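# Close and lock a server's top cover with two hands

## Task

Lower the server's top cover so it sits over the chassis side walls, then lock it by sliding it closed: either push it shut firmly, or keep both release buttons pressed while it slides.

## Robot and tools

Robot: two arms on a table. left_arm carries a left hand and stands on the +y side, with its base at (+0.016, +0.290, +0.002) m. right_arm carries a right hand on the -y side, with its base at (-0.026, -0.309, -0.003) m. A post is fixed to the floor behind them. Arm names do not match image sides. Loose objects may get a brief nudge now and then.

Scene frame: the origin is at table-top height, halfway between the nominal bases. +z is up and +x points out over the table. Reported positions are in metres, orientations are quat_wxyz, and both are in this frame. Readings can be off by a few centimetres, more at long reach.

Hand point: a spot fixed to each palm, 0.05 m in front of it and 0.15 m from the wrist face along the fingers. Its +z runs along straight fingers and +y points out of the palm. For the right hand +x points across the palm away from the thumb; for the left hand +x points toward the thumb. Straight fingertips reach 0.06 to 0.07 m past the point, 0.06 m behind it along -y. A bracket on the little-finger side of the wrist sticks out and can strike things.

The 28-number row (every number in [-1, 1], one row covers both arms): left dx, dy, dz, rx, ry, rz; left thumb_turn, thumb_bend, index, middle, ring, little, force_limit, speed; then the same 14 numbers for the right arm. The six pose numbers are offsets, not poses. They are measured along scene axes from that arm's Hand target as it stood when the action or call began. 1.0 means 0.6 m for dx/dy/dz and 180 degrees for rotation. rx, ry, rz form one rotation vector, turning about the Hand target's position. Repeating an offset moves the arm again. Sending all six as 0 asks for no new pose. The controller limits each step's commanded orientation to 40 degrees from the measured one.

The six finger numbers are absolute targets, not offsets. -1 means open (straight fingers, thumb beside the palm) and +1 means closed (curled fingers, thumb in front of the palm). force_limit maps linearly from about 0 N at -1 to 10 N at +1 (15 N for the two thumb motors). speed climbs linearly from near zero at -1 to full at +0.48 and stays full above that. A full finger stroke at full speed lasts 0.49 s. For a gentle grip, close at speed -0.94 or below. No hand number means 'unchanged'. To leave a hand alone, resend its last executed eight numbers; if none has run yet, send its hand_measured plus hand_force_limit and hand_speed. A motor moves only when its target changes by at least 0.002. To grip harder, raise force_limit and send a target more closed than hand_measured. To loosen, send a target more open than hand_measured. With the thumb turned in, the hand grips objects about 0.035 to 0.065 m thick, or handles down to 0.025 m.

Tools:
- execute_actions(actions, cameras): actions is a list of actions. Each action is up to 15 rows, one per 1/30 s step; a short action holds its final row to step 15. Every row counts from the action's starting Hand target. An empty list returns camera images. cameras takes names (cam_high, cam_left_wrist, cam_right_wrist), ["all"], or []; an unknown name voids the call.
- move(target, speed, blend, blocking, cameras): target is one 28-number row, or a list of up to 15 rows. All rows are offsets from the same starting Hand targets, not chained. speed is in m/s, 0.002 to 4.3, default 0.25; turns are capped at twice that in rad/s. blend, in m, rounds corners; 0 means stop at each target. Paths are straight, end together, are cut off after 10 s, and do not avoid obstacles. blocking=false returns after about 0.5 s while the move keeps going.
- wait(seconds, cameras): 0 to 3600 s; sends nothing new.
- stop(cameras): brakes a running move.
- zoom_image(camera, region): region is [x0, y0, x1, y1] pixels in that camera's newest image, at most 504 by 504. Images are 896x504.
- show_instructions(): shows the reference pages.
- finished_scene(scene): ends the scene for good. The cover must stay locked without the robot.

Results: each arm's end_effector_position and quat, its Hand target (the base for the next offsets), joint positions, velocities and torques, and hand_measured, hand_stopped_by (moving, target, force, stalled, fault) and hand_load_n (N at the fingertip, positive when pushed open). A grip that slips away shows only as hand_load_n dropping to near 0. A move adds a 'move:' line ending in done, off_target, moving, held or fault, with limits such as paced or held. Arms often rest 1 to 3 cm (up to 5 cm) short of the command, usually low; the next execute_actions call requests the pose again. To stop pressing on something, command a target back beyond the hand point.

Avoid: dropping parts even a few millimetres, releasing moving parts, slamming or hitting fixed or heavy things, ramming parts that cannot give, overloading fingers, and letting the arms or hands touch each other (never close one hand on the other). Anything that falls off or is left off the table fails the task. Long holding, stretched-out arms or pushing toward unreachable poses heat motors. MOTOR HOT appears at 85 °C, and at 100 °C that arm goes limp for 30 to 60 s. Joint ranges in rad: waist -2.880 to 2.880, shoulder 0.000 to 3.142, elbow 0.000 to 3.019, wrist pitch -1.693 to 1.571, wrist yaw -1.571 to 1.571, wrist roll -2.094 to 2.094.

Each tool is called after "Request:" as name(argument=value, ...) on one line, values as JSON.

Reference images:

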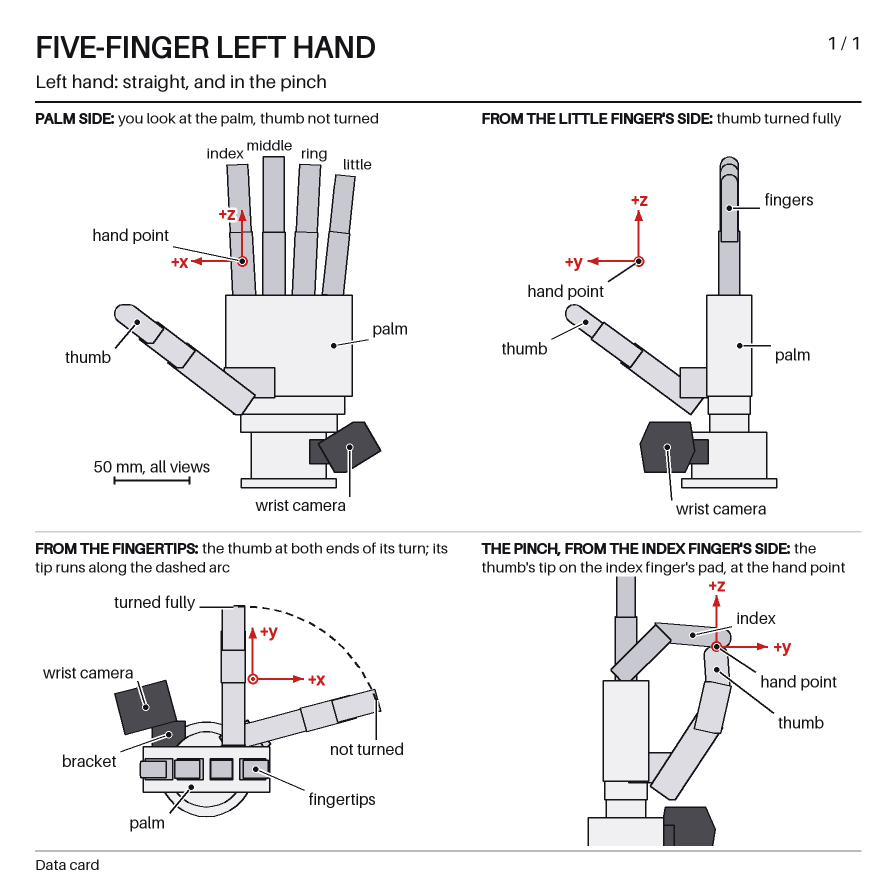

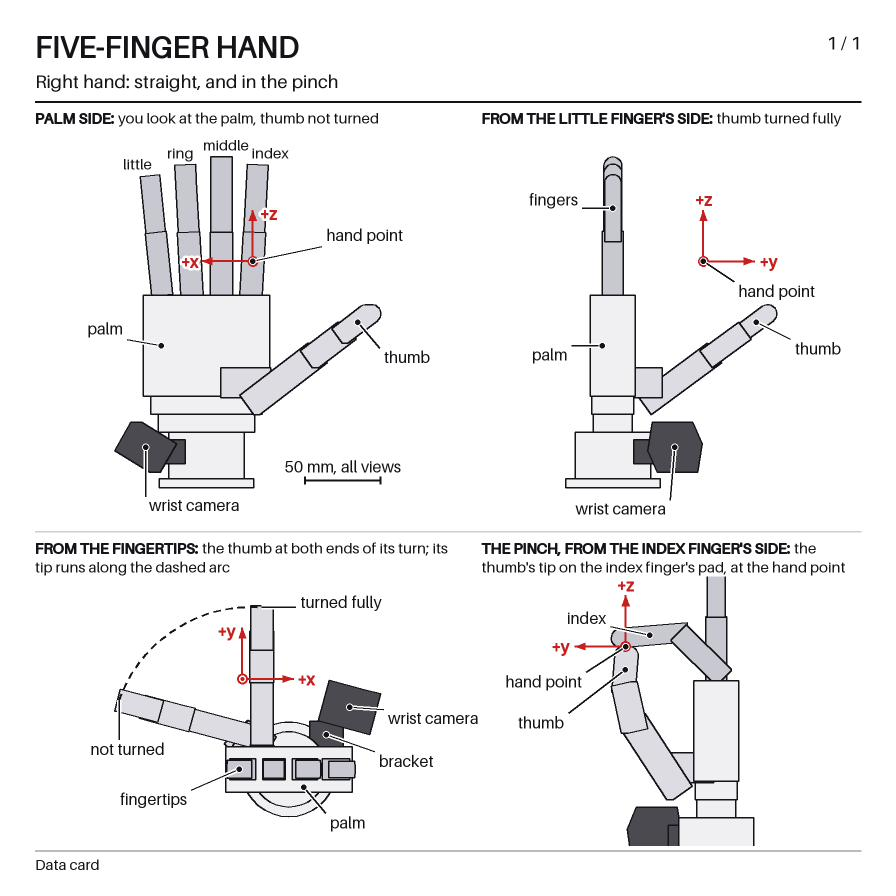

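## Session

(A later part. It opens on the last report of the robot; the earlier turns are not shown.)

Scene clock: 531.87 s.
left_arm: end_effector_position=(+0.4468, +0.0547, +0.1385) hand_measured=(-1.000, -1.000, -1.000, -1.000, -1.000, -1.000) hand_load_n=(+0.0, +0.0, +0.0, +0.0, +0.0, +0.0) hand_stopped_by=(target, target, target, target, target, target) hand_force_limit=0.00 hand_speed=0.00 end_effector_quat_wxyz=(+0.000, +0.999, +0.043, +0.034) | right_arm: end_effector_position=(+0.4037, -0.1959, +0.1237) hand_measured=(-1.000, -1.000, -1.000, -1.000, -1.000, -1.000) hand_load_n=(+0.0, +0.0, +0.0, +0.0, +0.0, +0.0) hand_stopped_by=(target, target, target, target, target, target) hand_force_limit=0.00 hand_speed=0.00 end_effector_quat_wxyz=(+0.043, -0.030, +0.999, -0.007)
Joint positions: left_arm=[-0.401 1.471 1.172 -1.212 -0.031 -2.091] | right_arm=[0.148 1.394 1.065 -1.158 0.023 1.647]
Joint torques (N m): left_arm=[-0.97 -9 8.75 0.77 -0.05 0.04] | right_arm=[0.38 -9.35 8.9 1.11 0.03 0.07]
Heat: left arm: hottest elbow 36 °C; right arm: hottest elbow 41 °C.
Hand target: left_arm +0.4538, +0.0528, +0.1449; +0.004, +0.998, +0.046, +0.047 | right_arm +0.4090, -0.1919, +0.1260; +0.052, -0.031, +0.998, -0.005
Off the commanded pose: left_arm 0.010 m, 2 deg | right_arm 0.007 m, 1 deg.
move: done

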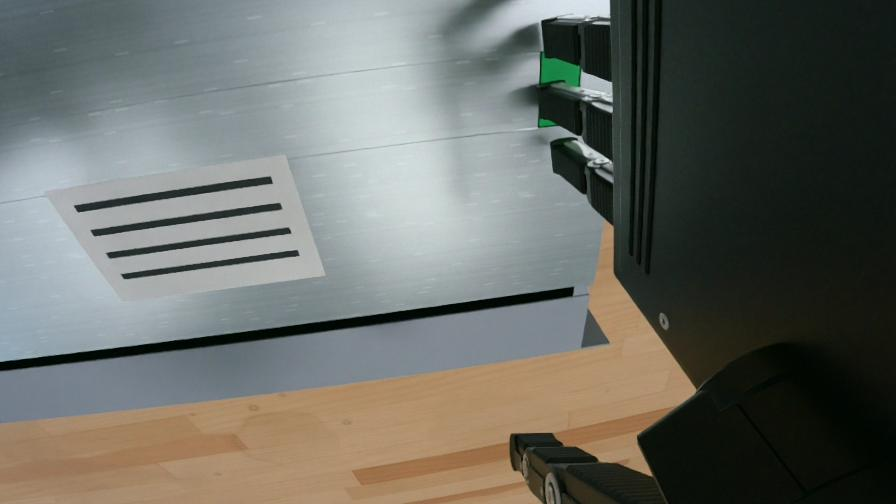

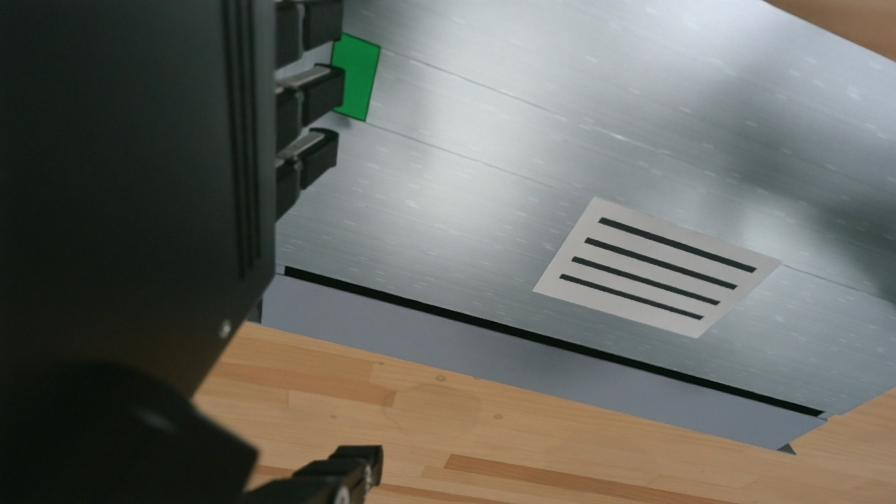

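Request:
move(target=[-0.0083,0.0067,-0.012,0,0,0,-1,-1,-1,-1,-1,-1,0,0.0,-0.0067,0.0167,-0.012,0,0,0,-1,-1,-1,-1,-1,-1,0,0.0], speed=0.04, cameras=["cam_left_wrist","cam_right_wrist"])

Request:
zoom_image(camera="cam_right_wrist", region=[240, 0, 440, 200])

Request:
zoom_image(camera="cam_left_wrist", region=[460, 0, 660, 200])

Scene clock: 536.73 s.
left_arm: end_effector_position=(+0.4438, +0.0561, +0.1312) hand_measured=(-1.000, -1.000, -1.000, -1.000, -1.000, -1.000) hand_load_n=(+0.0, +0.0, +0.0, +0.0, +0.0, +0.0) hand_stopped_by=(target, target, target, target, target, target) hand_force_limit=0.00 hand_speed=0.00 end_effector_quat_wxyz=(+0.000, +0.999, +0.043, +0.033) | right_arm: end_effector_position=(+0.3999, -0.1869, +0.1170) hand_measured=(-1.000, -1.000, -1.000, -1.000, -1.000, -1.000) hand_load_n=(+0.0, +0.0, +0.0, +0.0, +0.0, +0.0) hand_stopped_by=(target, target, target, target, target, target) hand_force_limit=0.00 hand_speed=0.00 end_effector_quat_wxyz=(+0.043, -0.033, +0.999, -0.007)
Joint positions: left_arm=[-0.401 1.47 1.151 -1.194 -0.031 -2.091] | right_arm=[0.173 1.394 1.047 -1.14 0.026 1.667]
Joint torques (N m): left_arm=[-0.73 -9.47 7.76 0.87 -0.05 0.08] | right_arm=[0.79 -9.29 8.79 1.13 0.02 0.13]
Heat: left arm: hottest elbow 36 °C; right arm: hottest elbow 41 °C.
Hand target: left_arm +0.4488, +0.0569, +0.1377; +0.004, +0.998, +0.046, +0.047 | right_arm +0.4050, -0.1818, +0.1188; +0.052, -0.031, +0.998, -0.005
Off the commanded pose: left_arm 0.008 m, 2 deg | right_arm 0.007 m, 1 deg.
move: done

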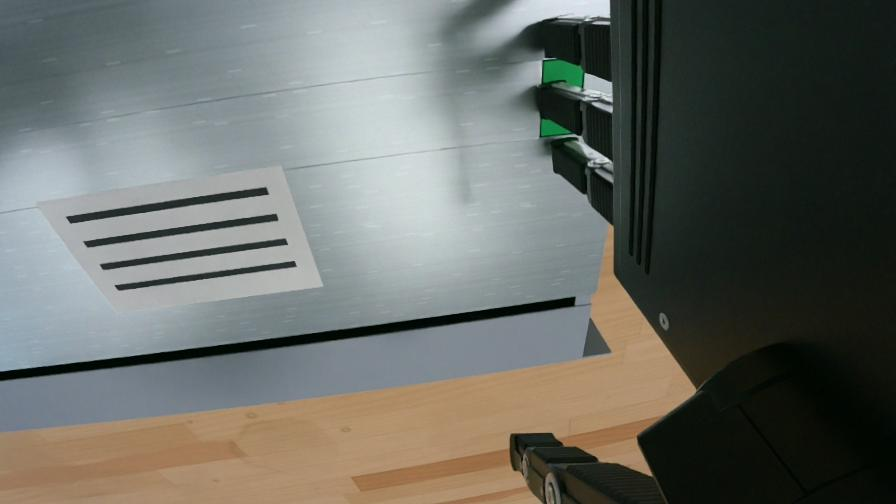

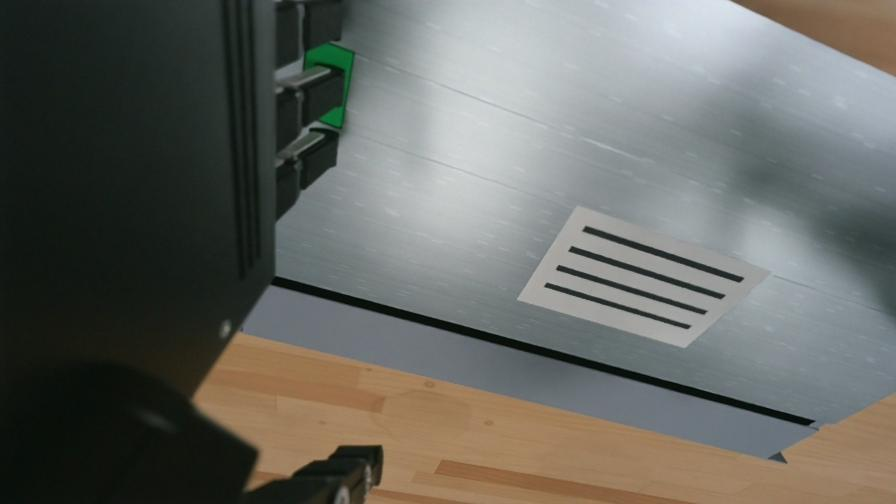

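Scaled by 2.520.

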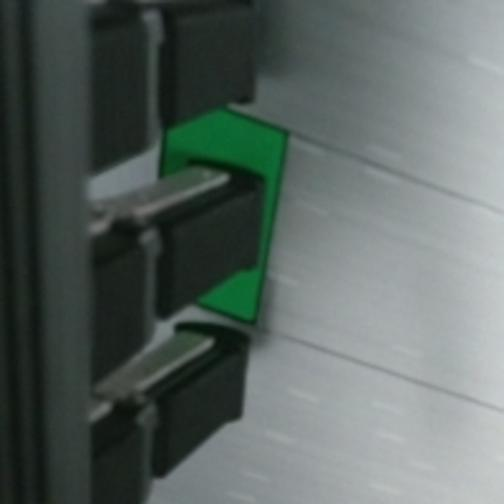

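Scaled by 2.520.

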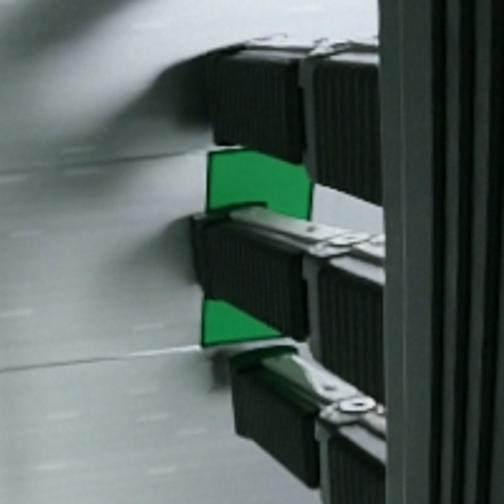

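Request:
move(target=[[0,0.01,0.01,0,0,0,-1,-1,-1,-1,-1,-1,0,0.0,0,0,0,0,0,0,-1,-1,-1,-1,-1,-1,0,0.0],[0,0.01,-0.01,0,0,0,-1,-1,-1,-1,-1,-1,0,0.0,0,0,-0.015,0,0,0,-1,-1,-1,-1,-1,-1,0,0.0]], speed=0.04, cameras=["cam_left_wrist","cam_right_wrist"])

Request:
zoom_image(camera="cam_right_wrist", region=[240, 0, 440, 200])

Request:
zoom_image(camera="cam_left_wrist", region=[460, 0, 660, 200])

Scene clock: 540.07 s.
left_arm: end_effector_position=(+0.4440, +0.0582, +0.1319) hand_measured=(-1.000, -1.000, -1.000, -1.000, -1.000, -1.000) hand_load_n=(+0.0, +0.0, +0.0, +0.0, +0.0, +0.0) hand_stopped_by=(target, target, target, target, target, target) hand_force_limit=0.00 hand_speed=0.00 end_effector_quat_wxyz=(+0.003, +0.998, +0.043, +0.039) | right_arm: end_effector_position=(+0.4013, -0.1867, +0.1141) hand_measured=(-1.000, -1.000, -1.000, -1.000, -1.000, -1.000) hand_load_n=(+0.0, +0.0, +0.0, +0.0, +0.0, +0.0) hand_stopped_by=(target, target, target, target, target, target) hand_force_limit=0.00 hand_speed=0.00 end_effector_quat_wxyz=(+0.047, -0.033, +0.998, -0.007)
Joint positions: left_arm=[-0.396 1.459 1.139 -1.178 -0.031 -2.086] | right_arm=[0.173 1.396 1.039 -1.123 0.026 1.667]
Joint torques (N m): left_arm=[-0.03 -8.64 7.45 0.96 -0.01 0.16] | right_arm=[0.73 -8.64 8.05 1.52 0.03 0.13]
Heat: left arm: hottest elbow 35 °C; right arm: hottest elbow 41 °C.
Hand target: left_arm +0.4488, +0.0629, +0.1317; +0.004, +0.998, +0.046, +0.047 | right_arm +0.4050, -0.1818, +0.1098; +0.052, -0.031, +0.998, -0.005
Off the commanded pose: left_arm 0.007 m, 1 deg | right_arm 0.007 m, 1 deg.
move: done

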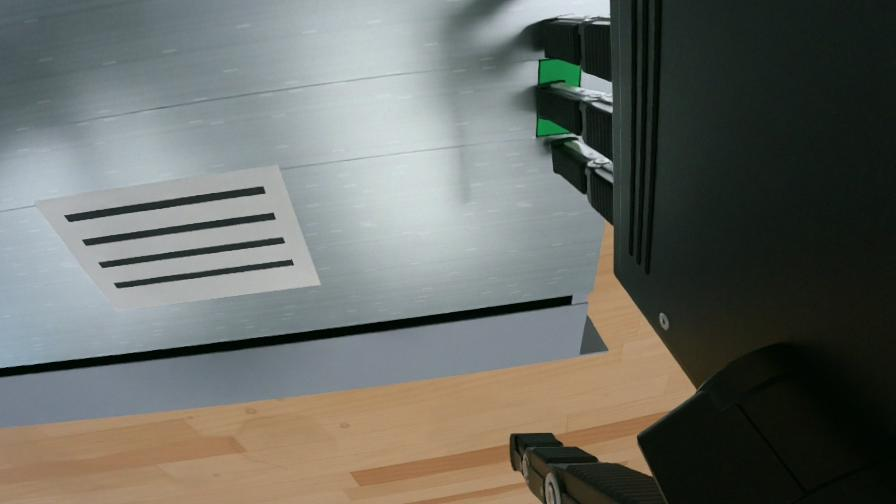

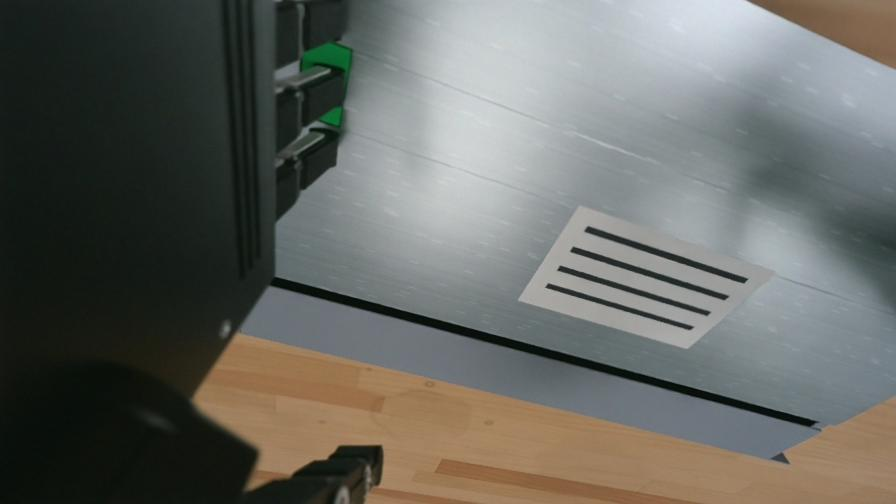

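Scaled by 2.520.

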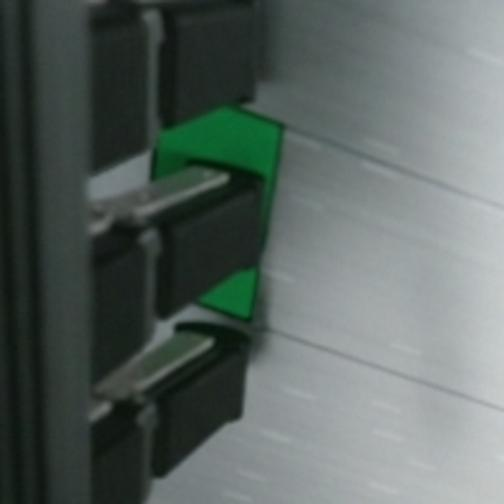

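Scaled by 2.520.

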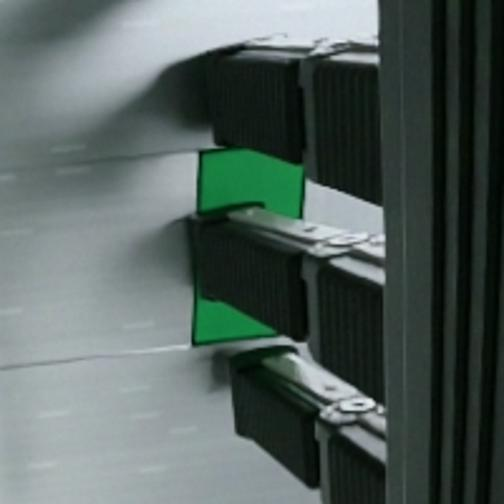

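Request:
move(target=[[0,0.01,0.035,0,0,0,-1,-1,-1,-1,-1,-1,0,0.0,0,0,0,0,0,0,-1,-1,-1,-1,-1,-1,0,0.0],[0,0.01,-0.01,0,0,0,-1,-1,-1,-1,-1,-1,0,0.0,0,0,-0.015,0,0,0,-1,-1,-1,-1,-1,-1,0,0.0]], speed=0.04, cameras=["cam_left_wrist","cam_right_wrist"])

Request:
zoom_image(camera="cam_right_wrist", region=[240, 0, 440, 200])

Request:
zoom_image(camera="cam_left_wrist", region=[460, 0, 660, 200])

Scene clock: 543.80 s.
left_arm: end_effector_position=(+0.4394, +0.0660, +0.1307) hand_measured=(-1.000, -1.000, -1.000, -1.000, -1.000, -1.000) hand_load_n=(+0.0, +0.0, +0.0, +0.0, +0.0, +0.0) hand_stopped_by=(target, target, target, target, target, target) hand_force_limit=0.00 hand_speed=0.00 end_effector_quat_wxyz=(+0.002, +0.998, +0.043, +0.036) | right_arm: end_effector_position=(+0.4003, -0.1868, +0.1114) hand_measured=(-1.000, -1.000, -1.000, -1.000, -1.000, -1.000) hand_load_n=(+0.0, +0.0, +0.0, +0.0, +0.0, +0.0) hand_stopped_by=(target, target, target, target, target, target) hand_force_limit=0.00 hand_speed=0.00 end_effector_quat_wxyz=(+0.047, -0.033, +0.998, -0.007)
Joint positions: left_arm=[-0.382 1.445 1.122 -1.181 -0.028 -2.072] | right_arm=[0.173 1.396 1.032 -1.115 0.026 1.667]
Joint torques (N m): left_arm=[-0.09 -7.59 7.34 1.76 -0.07 0.18] | right_arm=[0.67 -8.18 7.24 2.15 0.04 0.13]
Heat: left arm: hottest elbow 35 °C; right arm: hottest elbow 40 °C.
Hand target: left_arm +0.4488, +0.0689, +0.1257; +0.004, +0.998, +0.046, +0.047 | right_arm +0.4050, -0.1818, +0.1008; +0.052, -0.031, +0.998, -0.005
Off the commanded pose: left_arm 0.011 m, 1 deg | right_arm 0.013 m, 1 deg.
move: off_target (left_arm, right_arm)

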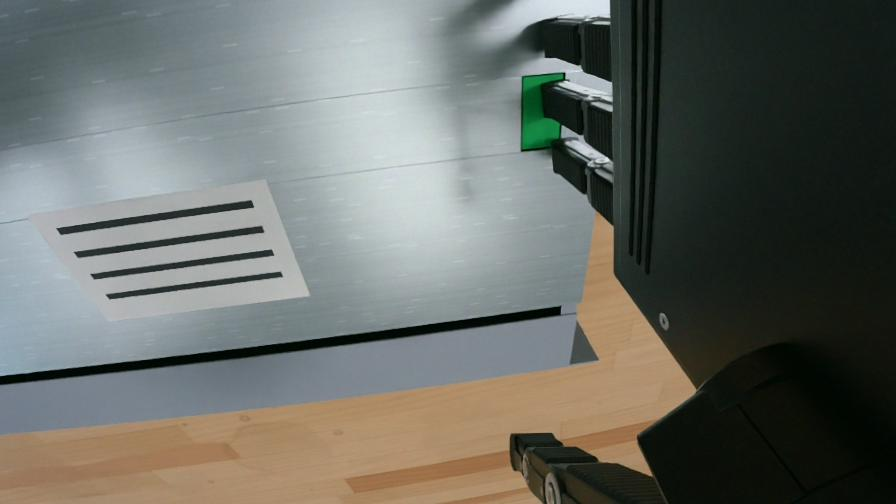

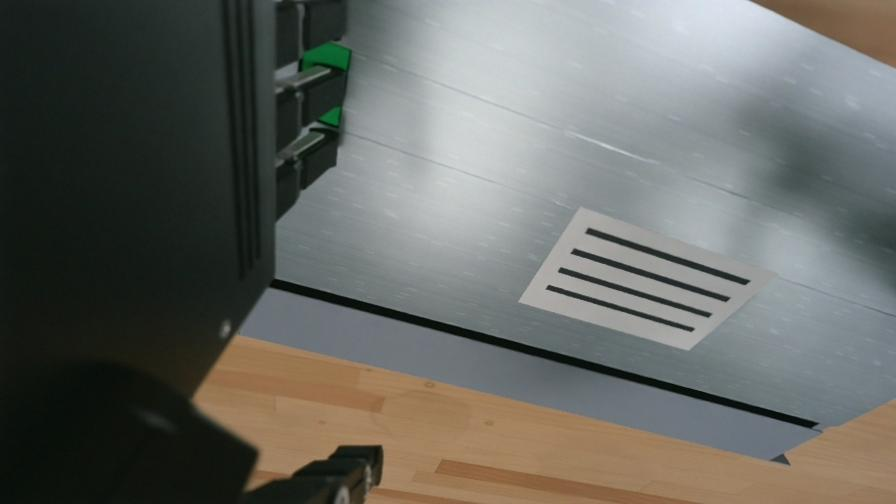

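Scaled by 2.520.

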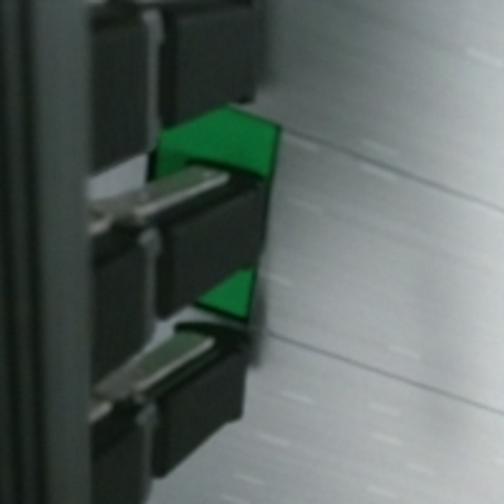

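Scaled by 2.520.

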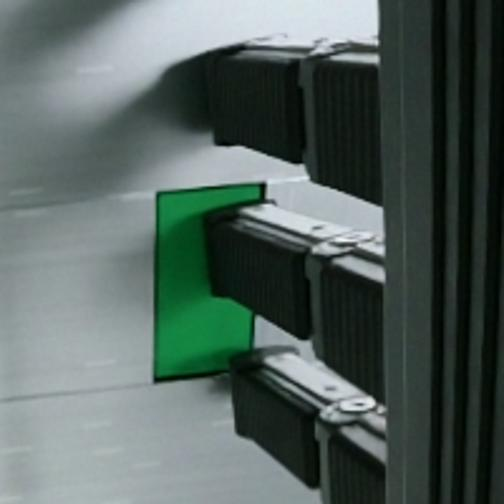

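Request:
move(target=[[0.007,-0.011,0.035,0,0,0,-1,-1,-1,-1,-1,-1,0,0.0,0,0,0,0,0,0,-1,-1,-1,-1,-1,-1,0,0.0],[0.007,-0.011,-0.003,0,0,0,-1,-1,-1,-1,-1,-1,0,0.0,0,0,0,0,0,0,-1,-1,-1,-1,-1,-1,0,0.0]], speed=0.04, cameras=["cam_left_wrist"])

Request:
zoom_image(camera="cam_left_wrist", region=[460, 0, 660, 200])

Scene clock: 546.50 s.
left_arm: end_effector_position=(+0.4438, +0.0644, +0.1321) hand_measured=(-1.000, -1.000, -1.000, -1.000, -1.000, -1.000) hand_load_n=(+0.0, +0.0, +0.0, +0.0, +0.0, +0.0) hand_stopped_by=(target, target, target, target, target, target) hand_force_limit=0.00 hand_speed=0.00 end_effector_quat_wxyz=(+0.004, +0.998, +0.043, +0.042) | right_arm: end_effector_position=(+0.4003, -0.1868, +0.1114) hand_measured=(-1.000, -1.000, -1.000, -1.000, -1.000, -1.000) hand_load_n=(+0.0, +0.0, +0.0, +0.0, +0.0, +0.0) hand_stopped_by=(target, target, target, target, target, target) hand_force_limit=0.00 hand_speed=0.00 end_effector_quat_wxyz=(+0.047, -0.033, +0.998, -0.007)
Joint positions: left_arm=[-0.382 1.448 1.126 -1.171 -0.03 -2.072] | right_arm=[0.173 1.396 1.032 -1.115 0.026 1.667]
Joint torques (N m): left_arm=[-0.67 -6.53 8.08 1.51 -0.05 0.06] | right_arm=[0.79 -8.06 7.19 2.14 0.04 0.14]
Heat: left arm: hottest elbow 35 °C; right arm: hottest elbow 40 °C.
Hand target: left_arm +0.4530, +0.0623, +0.1239; +0.004, +0.998, +0.046, +0.047 | right_arm +0.4050, -0.1818, +0.1008; +0.052, -0.031, +0.998, -0.005
Off the commanded pose: left_arm 0.013 m, 1 deg | right_arm 0.013 m, 1 deg.
move: off_target (left_arm)

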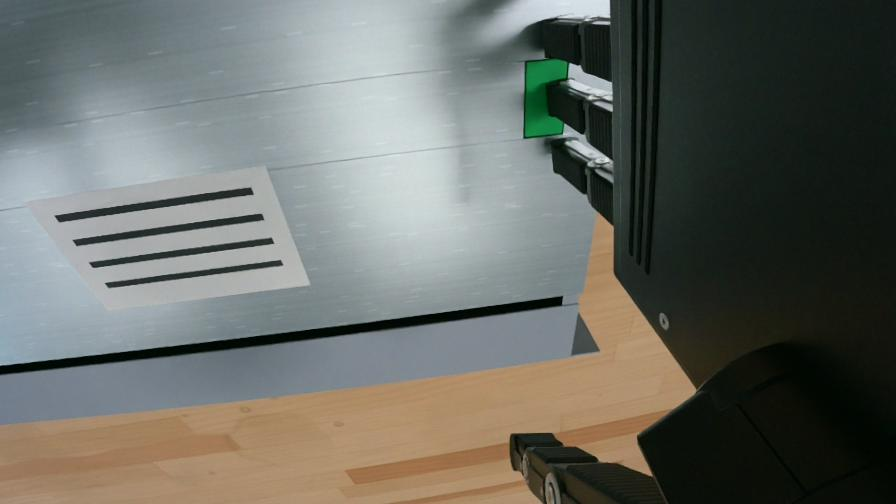

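Scaled by 2.520.

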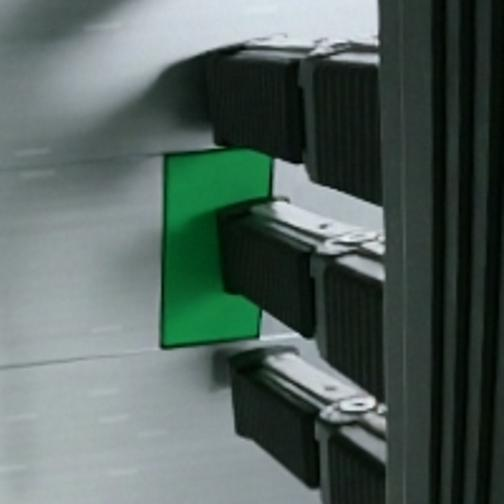

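Request:
move(target=[0,-0.013,0.05,0,0,0,-1,-1,-1,-1,-1,-1,0,0.0,0,0,0,0,0,0,-1,-1,-1,-1,-1,-1,0,0.0], speed=0.08)

Request:
move(target=[0,0,-0.038,0,0,0,-1,-1,-1,-1,-1,-1,0,0.0,0,0,0,0,0,0,-1,-1,-1,-1,-1,-1,0,0.0], speed=0.06, cameras=["cam_left_wrist"])

Request:
zoom_image(camera="cam_left_wrist", region=[460, 0, 660, 200])

Scene clock: 548.80 s.
left_arm: end_effector_position=(+0.4380, +0.0608, +0.1376) hand_measured=(-1.000, -1.000, -1.000, -1.000, -1.000, -1.000) hand_load_n=(+0.0, +0.0, +0.0, +0.0, +0.0, +0.0) hand_stopped_by=(target, target, target, target, target, target) hand_force_limit=0.00 hand_speed=0.00 end_effector_quat_wxyz=(-0.001, +0.999, +0.041, +0.032) | right_arm: end_effector_position=(+0.4003, -0.1868, +0.1114) hand_measured=(-1.000, -1.000, -1.000, -1.000, -1.000, -1.000) hand_load_n=(+0.0, -0.5, +0.0, +0.0, +0.0, +0.0) hand_stopped_by=(target, target, target, target, target, target) hand_force_limit=0.00 hand_speed=0.00 end_effector_quat_wxyz=(+0.047, -0.033, +0.998, -0.007)
Joint positions: left_arm=[-0.396 1.448 1.146 -1.213 -0.031 -2.083] | right_arm=[0.173 1.396 1.032 -1.115 0.026 1.667]
Joint torques (N m): left_arm=[-1.2 -7.65 12 -0.18 -0.04 0] | right_arm=[0.67 -8.12 7.19 2.13 0.03 0.13]
Heat: left arm: hottest elbow 35 °C; right arm: hottest elbow 40 °C.
Hand target: left_arm +0.4530, +0.0545, +0.1539; +0.004, +0.998, +0.046, +0.047 | right_arm +0.4050, -0.1818, +0.1008; +0.052, -0.031, +0.998, -0.005
Off the commanded pose: left_arm 0.023 m, 2 deg | right_arm 0.013 m, 1 deg.
move: off_target (left_arm)

Scene clock: 549.80 s.
left_arm: end_effector_position=(+0.4458, +0.0564, +0.1330) hand_measured=(-1.000, -1.000, -1.000, -1.000, -1.000, -1.000) hand_load_n=(+0.0, +0.0, +0.0, +0.0, -0.5, +0.0) hand_stopped_by=(target, target, target, target, target, target) hand_force_limit=0.00 hand_speed=0.00 end_effector_quat_wxyz=(+0.003, +0.998, +0.041, +0.040) | right_arm: end_effector_position=(+0.4003, -0.1868, +0.1114) hand_measured=(-1.000, -1.000, -1.000, -1.000, -1.000, -1.000) hand_load_n=(+0.0, +0.0, +0.0, +0.0, +0.0, +0.0) hand_stopped_by=(target, target, target, target, target, target) hand_force_limit=0.00 hand_speed=0.00 end_effector_quat_wxyz=(+0.047, -0.033, +0.998, -0.007)
Joint positions: left_arm=[-0.398 1.464 1.146 -1.18 -0.031 -2.083] | right_arm=[0.173 1.396 1.032 -1.115 0.026 1.667]
Joint torques (N m): left_arm=[-1.08 -8 8.38 1.07 -0.07 -0.03] | right_arm=[0.67 -8 7.24 2.13 0.04 0.13]
Heat: left arm: hottest elbow 35 °C; right arm: hottest elbow 40 °C.
Hand target: left_arm +0.4530, +0.0545, +0.1311; +0.004, +0.998, +0.046, +0.047 | right_arm +0.4050, -0.1818, +0.1008; +0.052, -0.031, +0.998, -0.005
Off the commanded pose: left_arm 0.008 m, 1 deg | right_arm 0.013 m, 1 deg.
move: done

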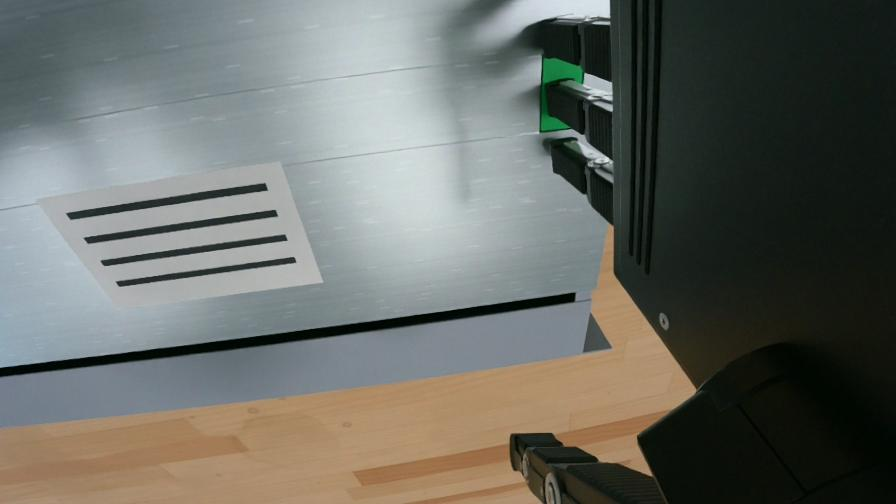

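Scaled by 2.520.

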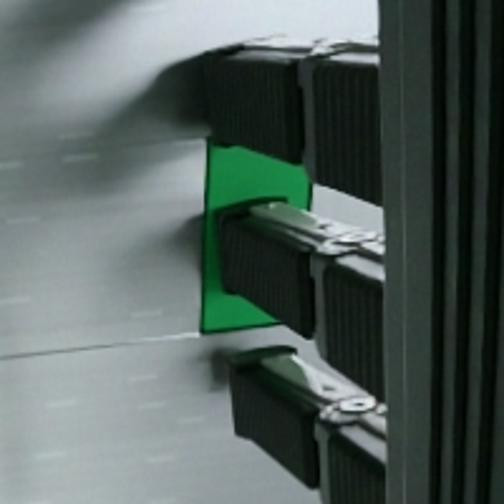

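Request:
move(target=[0,0,-0.04,0,0,0,-1,-1,-1,-1,-1,-1,0,0.0,0,0,-0.02,0,0,0,-1,-1,-1,-1,-1,-1,0,0.0], speed=0.04, cameras=["cam_left_wrist","cam_right_wrist"])

Request:
zoom_image(camera="cam_left_wrist", region=[460, 0, 660, 200])

Request:
zoom_image(camera="cam_right_wrist", region=[240, 0, 440, 200])

Scene clock: 553.83 s.
left_arm: end_effector_position=(+0.4453, +0.0571, +0.1286) hand_measured=(-1.000, -1.000, -1.000, -1.000, -1.000, -1.000) hand_load_n=(+0.0, +0.0, +0.0, +0.5, +0.0, +0.0) hand_stopped_by=(target, target, target, target, target, target) hand_force_limit=0.00 hand_speed=0.00 end_effector_quat_wxyz=(+0.006, +0.998, +0.044, +0.045) | right_arm: end_effector_position=(+0.4000, -0.1848, +0.1111) hand_measured=(-1.000, -1.000, -1.000, -1.000, -1.000, -1.000) hand_load_n=(+0.0, +0.0, +0.0, +0.0, +0.0, +0.0) hand_stopped_by=(target, target, target, target, target, target) hand_force_limit=0.00 hand_speed=0.00 end_effector_quat_wxyz=(+0.054, -0.035, +0.998, -0.006)
Joint positions: left_arm=[-0.398 1.458 1.125 -1.152 -0.031 -2.091] | right_arm=[0.177 1.388 1.021 -1.098 0.026 1.667]
Joint torques (N m): left_arm=[-1.03 -5.6 6.28 2.52 -0.05 -0.02] | right_arm=[0.62 -6.65 6.42 2.81 0.03 0.13]
Heat: left arm: hottest elbow 35 °C; right arm: hottest elbow 39 °C.
Hand target: left_arm +0.4530, +0.0545, +0.1071; +0.004, +0.998, +0.046, +0.047 | right_arm +0.4050, -0.1818, +0.0888; +0.052, -0.031, +0.998, -0.005
Off the commanded pose: left_arm 0.023 m, 0 deg | right_arm 0.023 m, 0 deg.
move: off_target (left_arm, right_arm)

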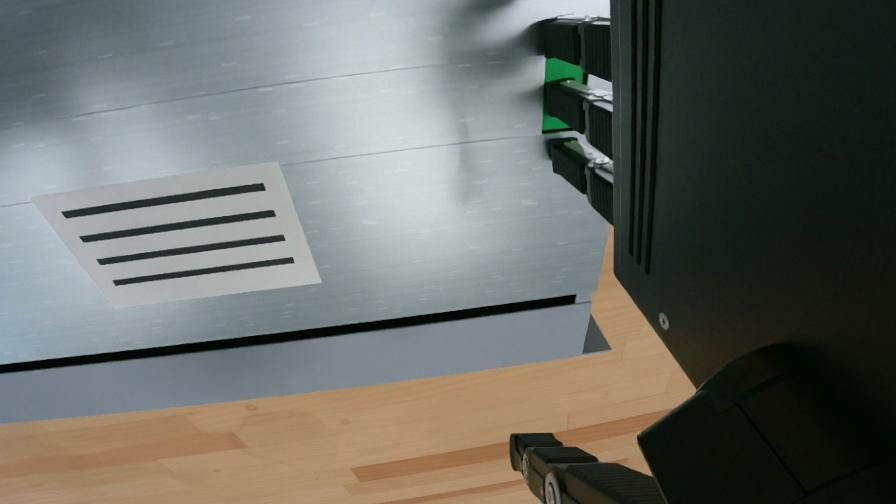

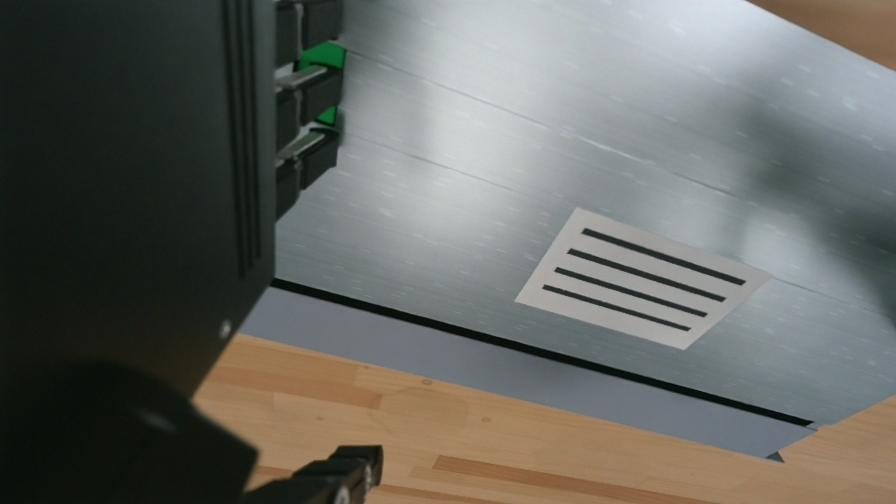

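Scaled by 2.520.

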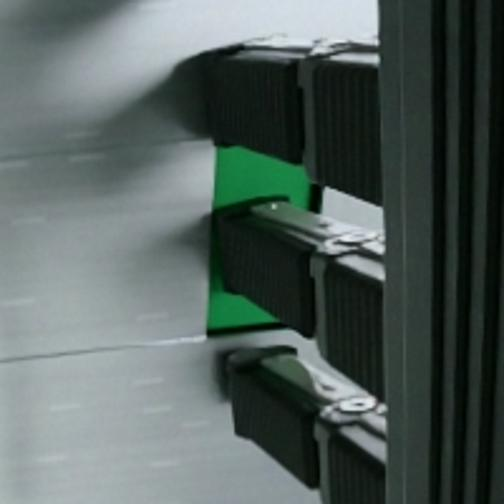

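Scaled by 2.520.

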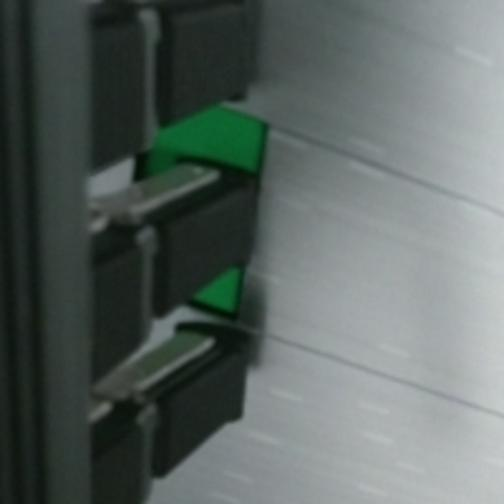

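Request:
move(target=[[0,0,-0.02,0,0,0,-1,-1,-1,-1,-1,-1,0,0.0,0,0,-0.02,0,0,0,-1,-1,-1,-1,-1,-1,0,0.0],[0.035,0,-0.02,0,0,0,-1,-1,-1,-1,-1,-1,0,0.0,0.035,0,-0.02,0,0,0,-1,-1,-1,-1,-1,-1,0,0.0]], speed=0.03, cameras=["cam_left_wrist","cam_right_wrist"])

Scene clock: 557.13 s.
left_arm: end_effector_position=(+0.4487, +0.0556, +0.1291) hand_measured=(-1.000, -1.000, -1.000, -1.000, -1.000, -1.000) hand_load_n=(+0.0, +0.0, +0.0, +0.5, +0.0, +0.0) hand_stopped_by=(target, target, target, target, target, target) hand_force_limit=0.00 hand_speed=0.00 end_effector_quat_wxyz=(+0.009, +0.998, +0.040, +0.052) | right_arm: end_effector_position=(+0.4063, -0.1838, +0.1109) hand_measured=(-1.000, -1.000, -1.000, -1.000, -1.000, -1.000) hand_load_n=(+0.0, -0.5, +0.0, +0.0, +0.0, +0.0) hand_stopped_by=(target, target, target, target, target, target) hand_force_limit=0.00 hand_speed=0.00 end_effector_quat_wxyz=(+0.060, -0.034, +0.998, -0.005)
Joint positions: left_arm=[-0.396 1.459 1.125 -1.137 -0.031 -2.08] | right_arm=[0.177 1.397 1.027 -1.083 0.026 1.669]
Joint torques (N m): left_arm=[0.62 -1.73 8.68 2.99 0.01 0.16] | right_arm=[-0.15 -2.96 8.38 3.4 -0.02 0.04]
Heat: left arm: hottest elbow 35 °C; right arm: hottest elbow 39 °C.
Hand target: left_arm +0.4740, +0.0545, +0.0951; +0.004, +0.998, +0.046, +0.047 | right_arm +0.4260, -0.1818, +0.0768; +0.052, -0.031, +0.998, -0.005
Off the commanded pose: left_arm 0.042 m, 1 deg | right_arm 0.039 m, 1 deg.
move: off_target (left_arm, right_arm)

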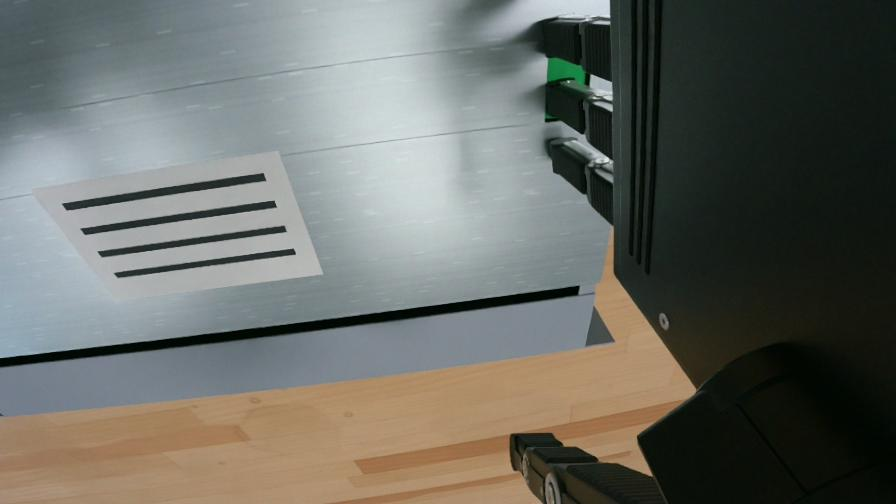

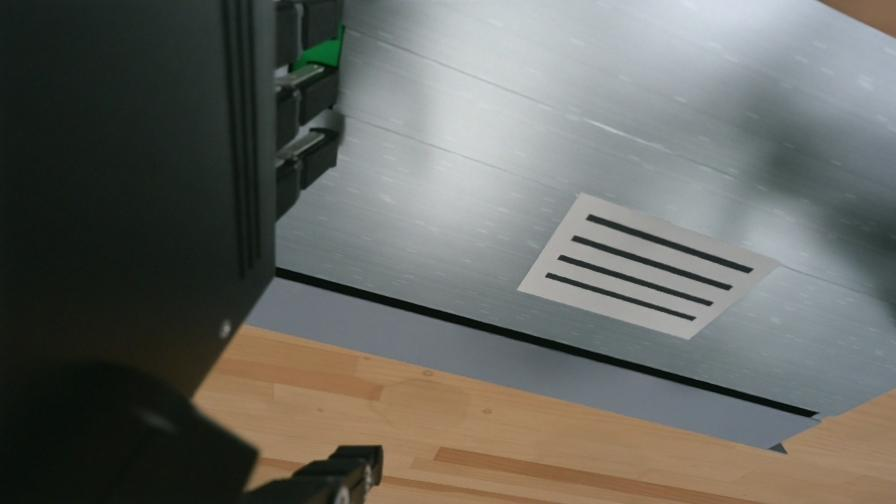

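Request:
move(target=[[0.04,0,0,0,0,0,-1,-1,-1,-1,-1,-1,0,0.0,0.04,0,0,0,0,0,-1,-1,-1,-1,-1,-1,0,0.0]], speed=0.03, cameras=["cam_left_wrist","cam_right_wrist"])

Request:
zoom_image(camera="cam_left_wrist", region=[460, 0, 660, 200])

Request:
zoom_image(camera="cam_right_wrist", region=[240, 0, 440, 200])

Scene clock: 559.40 s.
left_arm: end_effector_position=(+0.4565, +0.0553, +0.1273) hand_measured=(-1.000, -1.000, -1.000, -1.000, -1.000, -1.000) hand_load_n=(+0.0, +0.0, +0.0, +0.5, +0.0, +0.0) hand_stopped_by=(target, target, target, target, target, target) hand_force_limit=0.00 hand_speed=0.00 end_effector_quat_wxyz=(+0.006, +0.999, +0.039, +0.035) | right_arm: end_effector_position=(+0.4133, -0.1835, +0.1101) hand_measured=(-1.000, -1.000, -1.000, -1.000, -1.000, -1.000) hand_load_n=(+0.0, -0.5, +0.0, +0.0, +0.0, +0.0) hand_stopped_by=(target, target, target, target, target, target) hand_force_limit=0.00 hand_speed=0.00 end_effector_quat_wxyz=(+0.047, -0.030, +0.998, -0.007)
Joint positions: left_arm=[-0.384 1.499 1.169 -1.174 -0.019 -2.066] | right_arm=[0.176 1.431 1.064 -1.112 0.026 1.675]
Joint torques (N m): left_arm=[1.26 -1.49 10.09 4.05 -0.37 0.17] | right_arm=[-0.62 -2.37 10.51 4.26 -0.05 -0.07]
Heat: left arm: hottest elbow 35 °C; right arm: hottest elbow 39 °C.
Hand target: left_arm +0.4980, +0.0545, +0.0951; +0.004, +0.998, +0.046, +0.047 | right_arm +0.4500, -0.1818, +0.0768; +0.052, -0.031, +0.998, -0.005
Off the commanded pose: left_arm 0.053 m, 2 deg | right_arm 0.050 m, 1 deg.
move: off_target (left_arm, right_arm)

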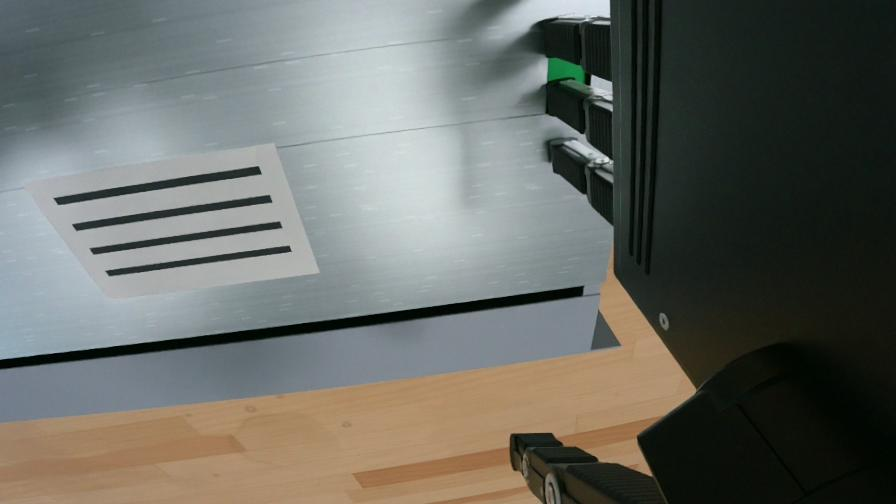

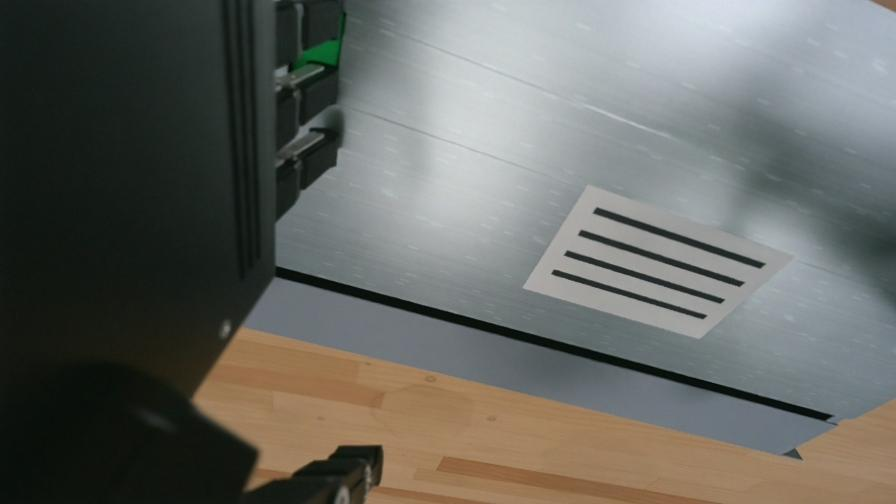

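Scaled by 2.520.

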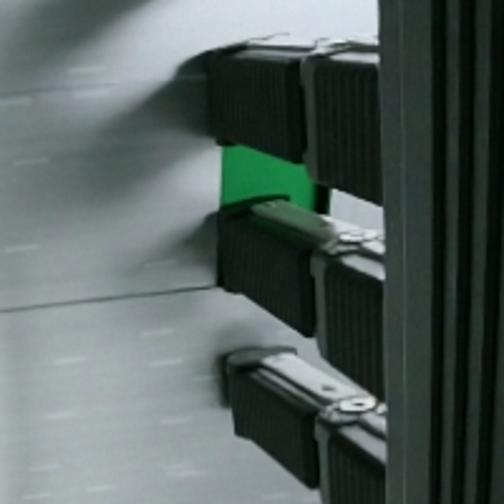

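Scaled by 2.520.

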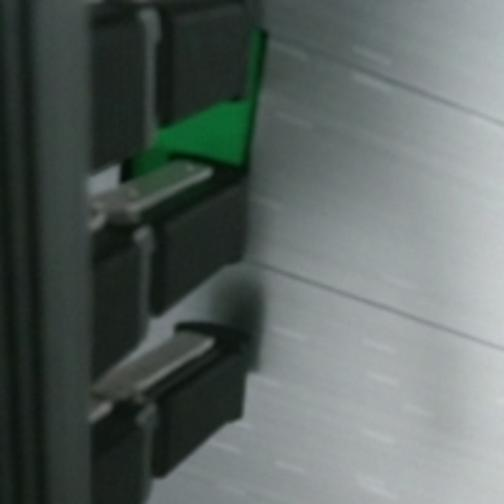

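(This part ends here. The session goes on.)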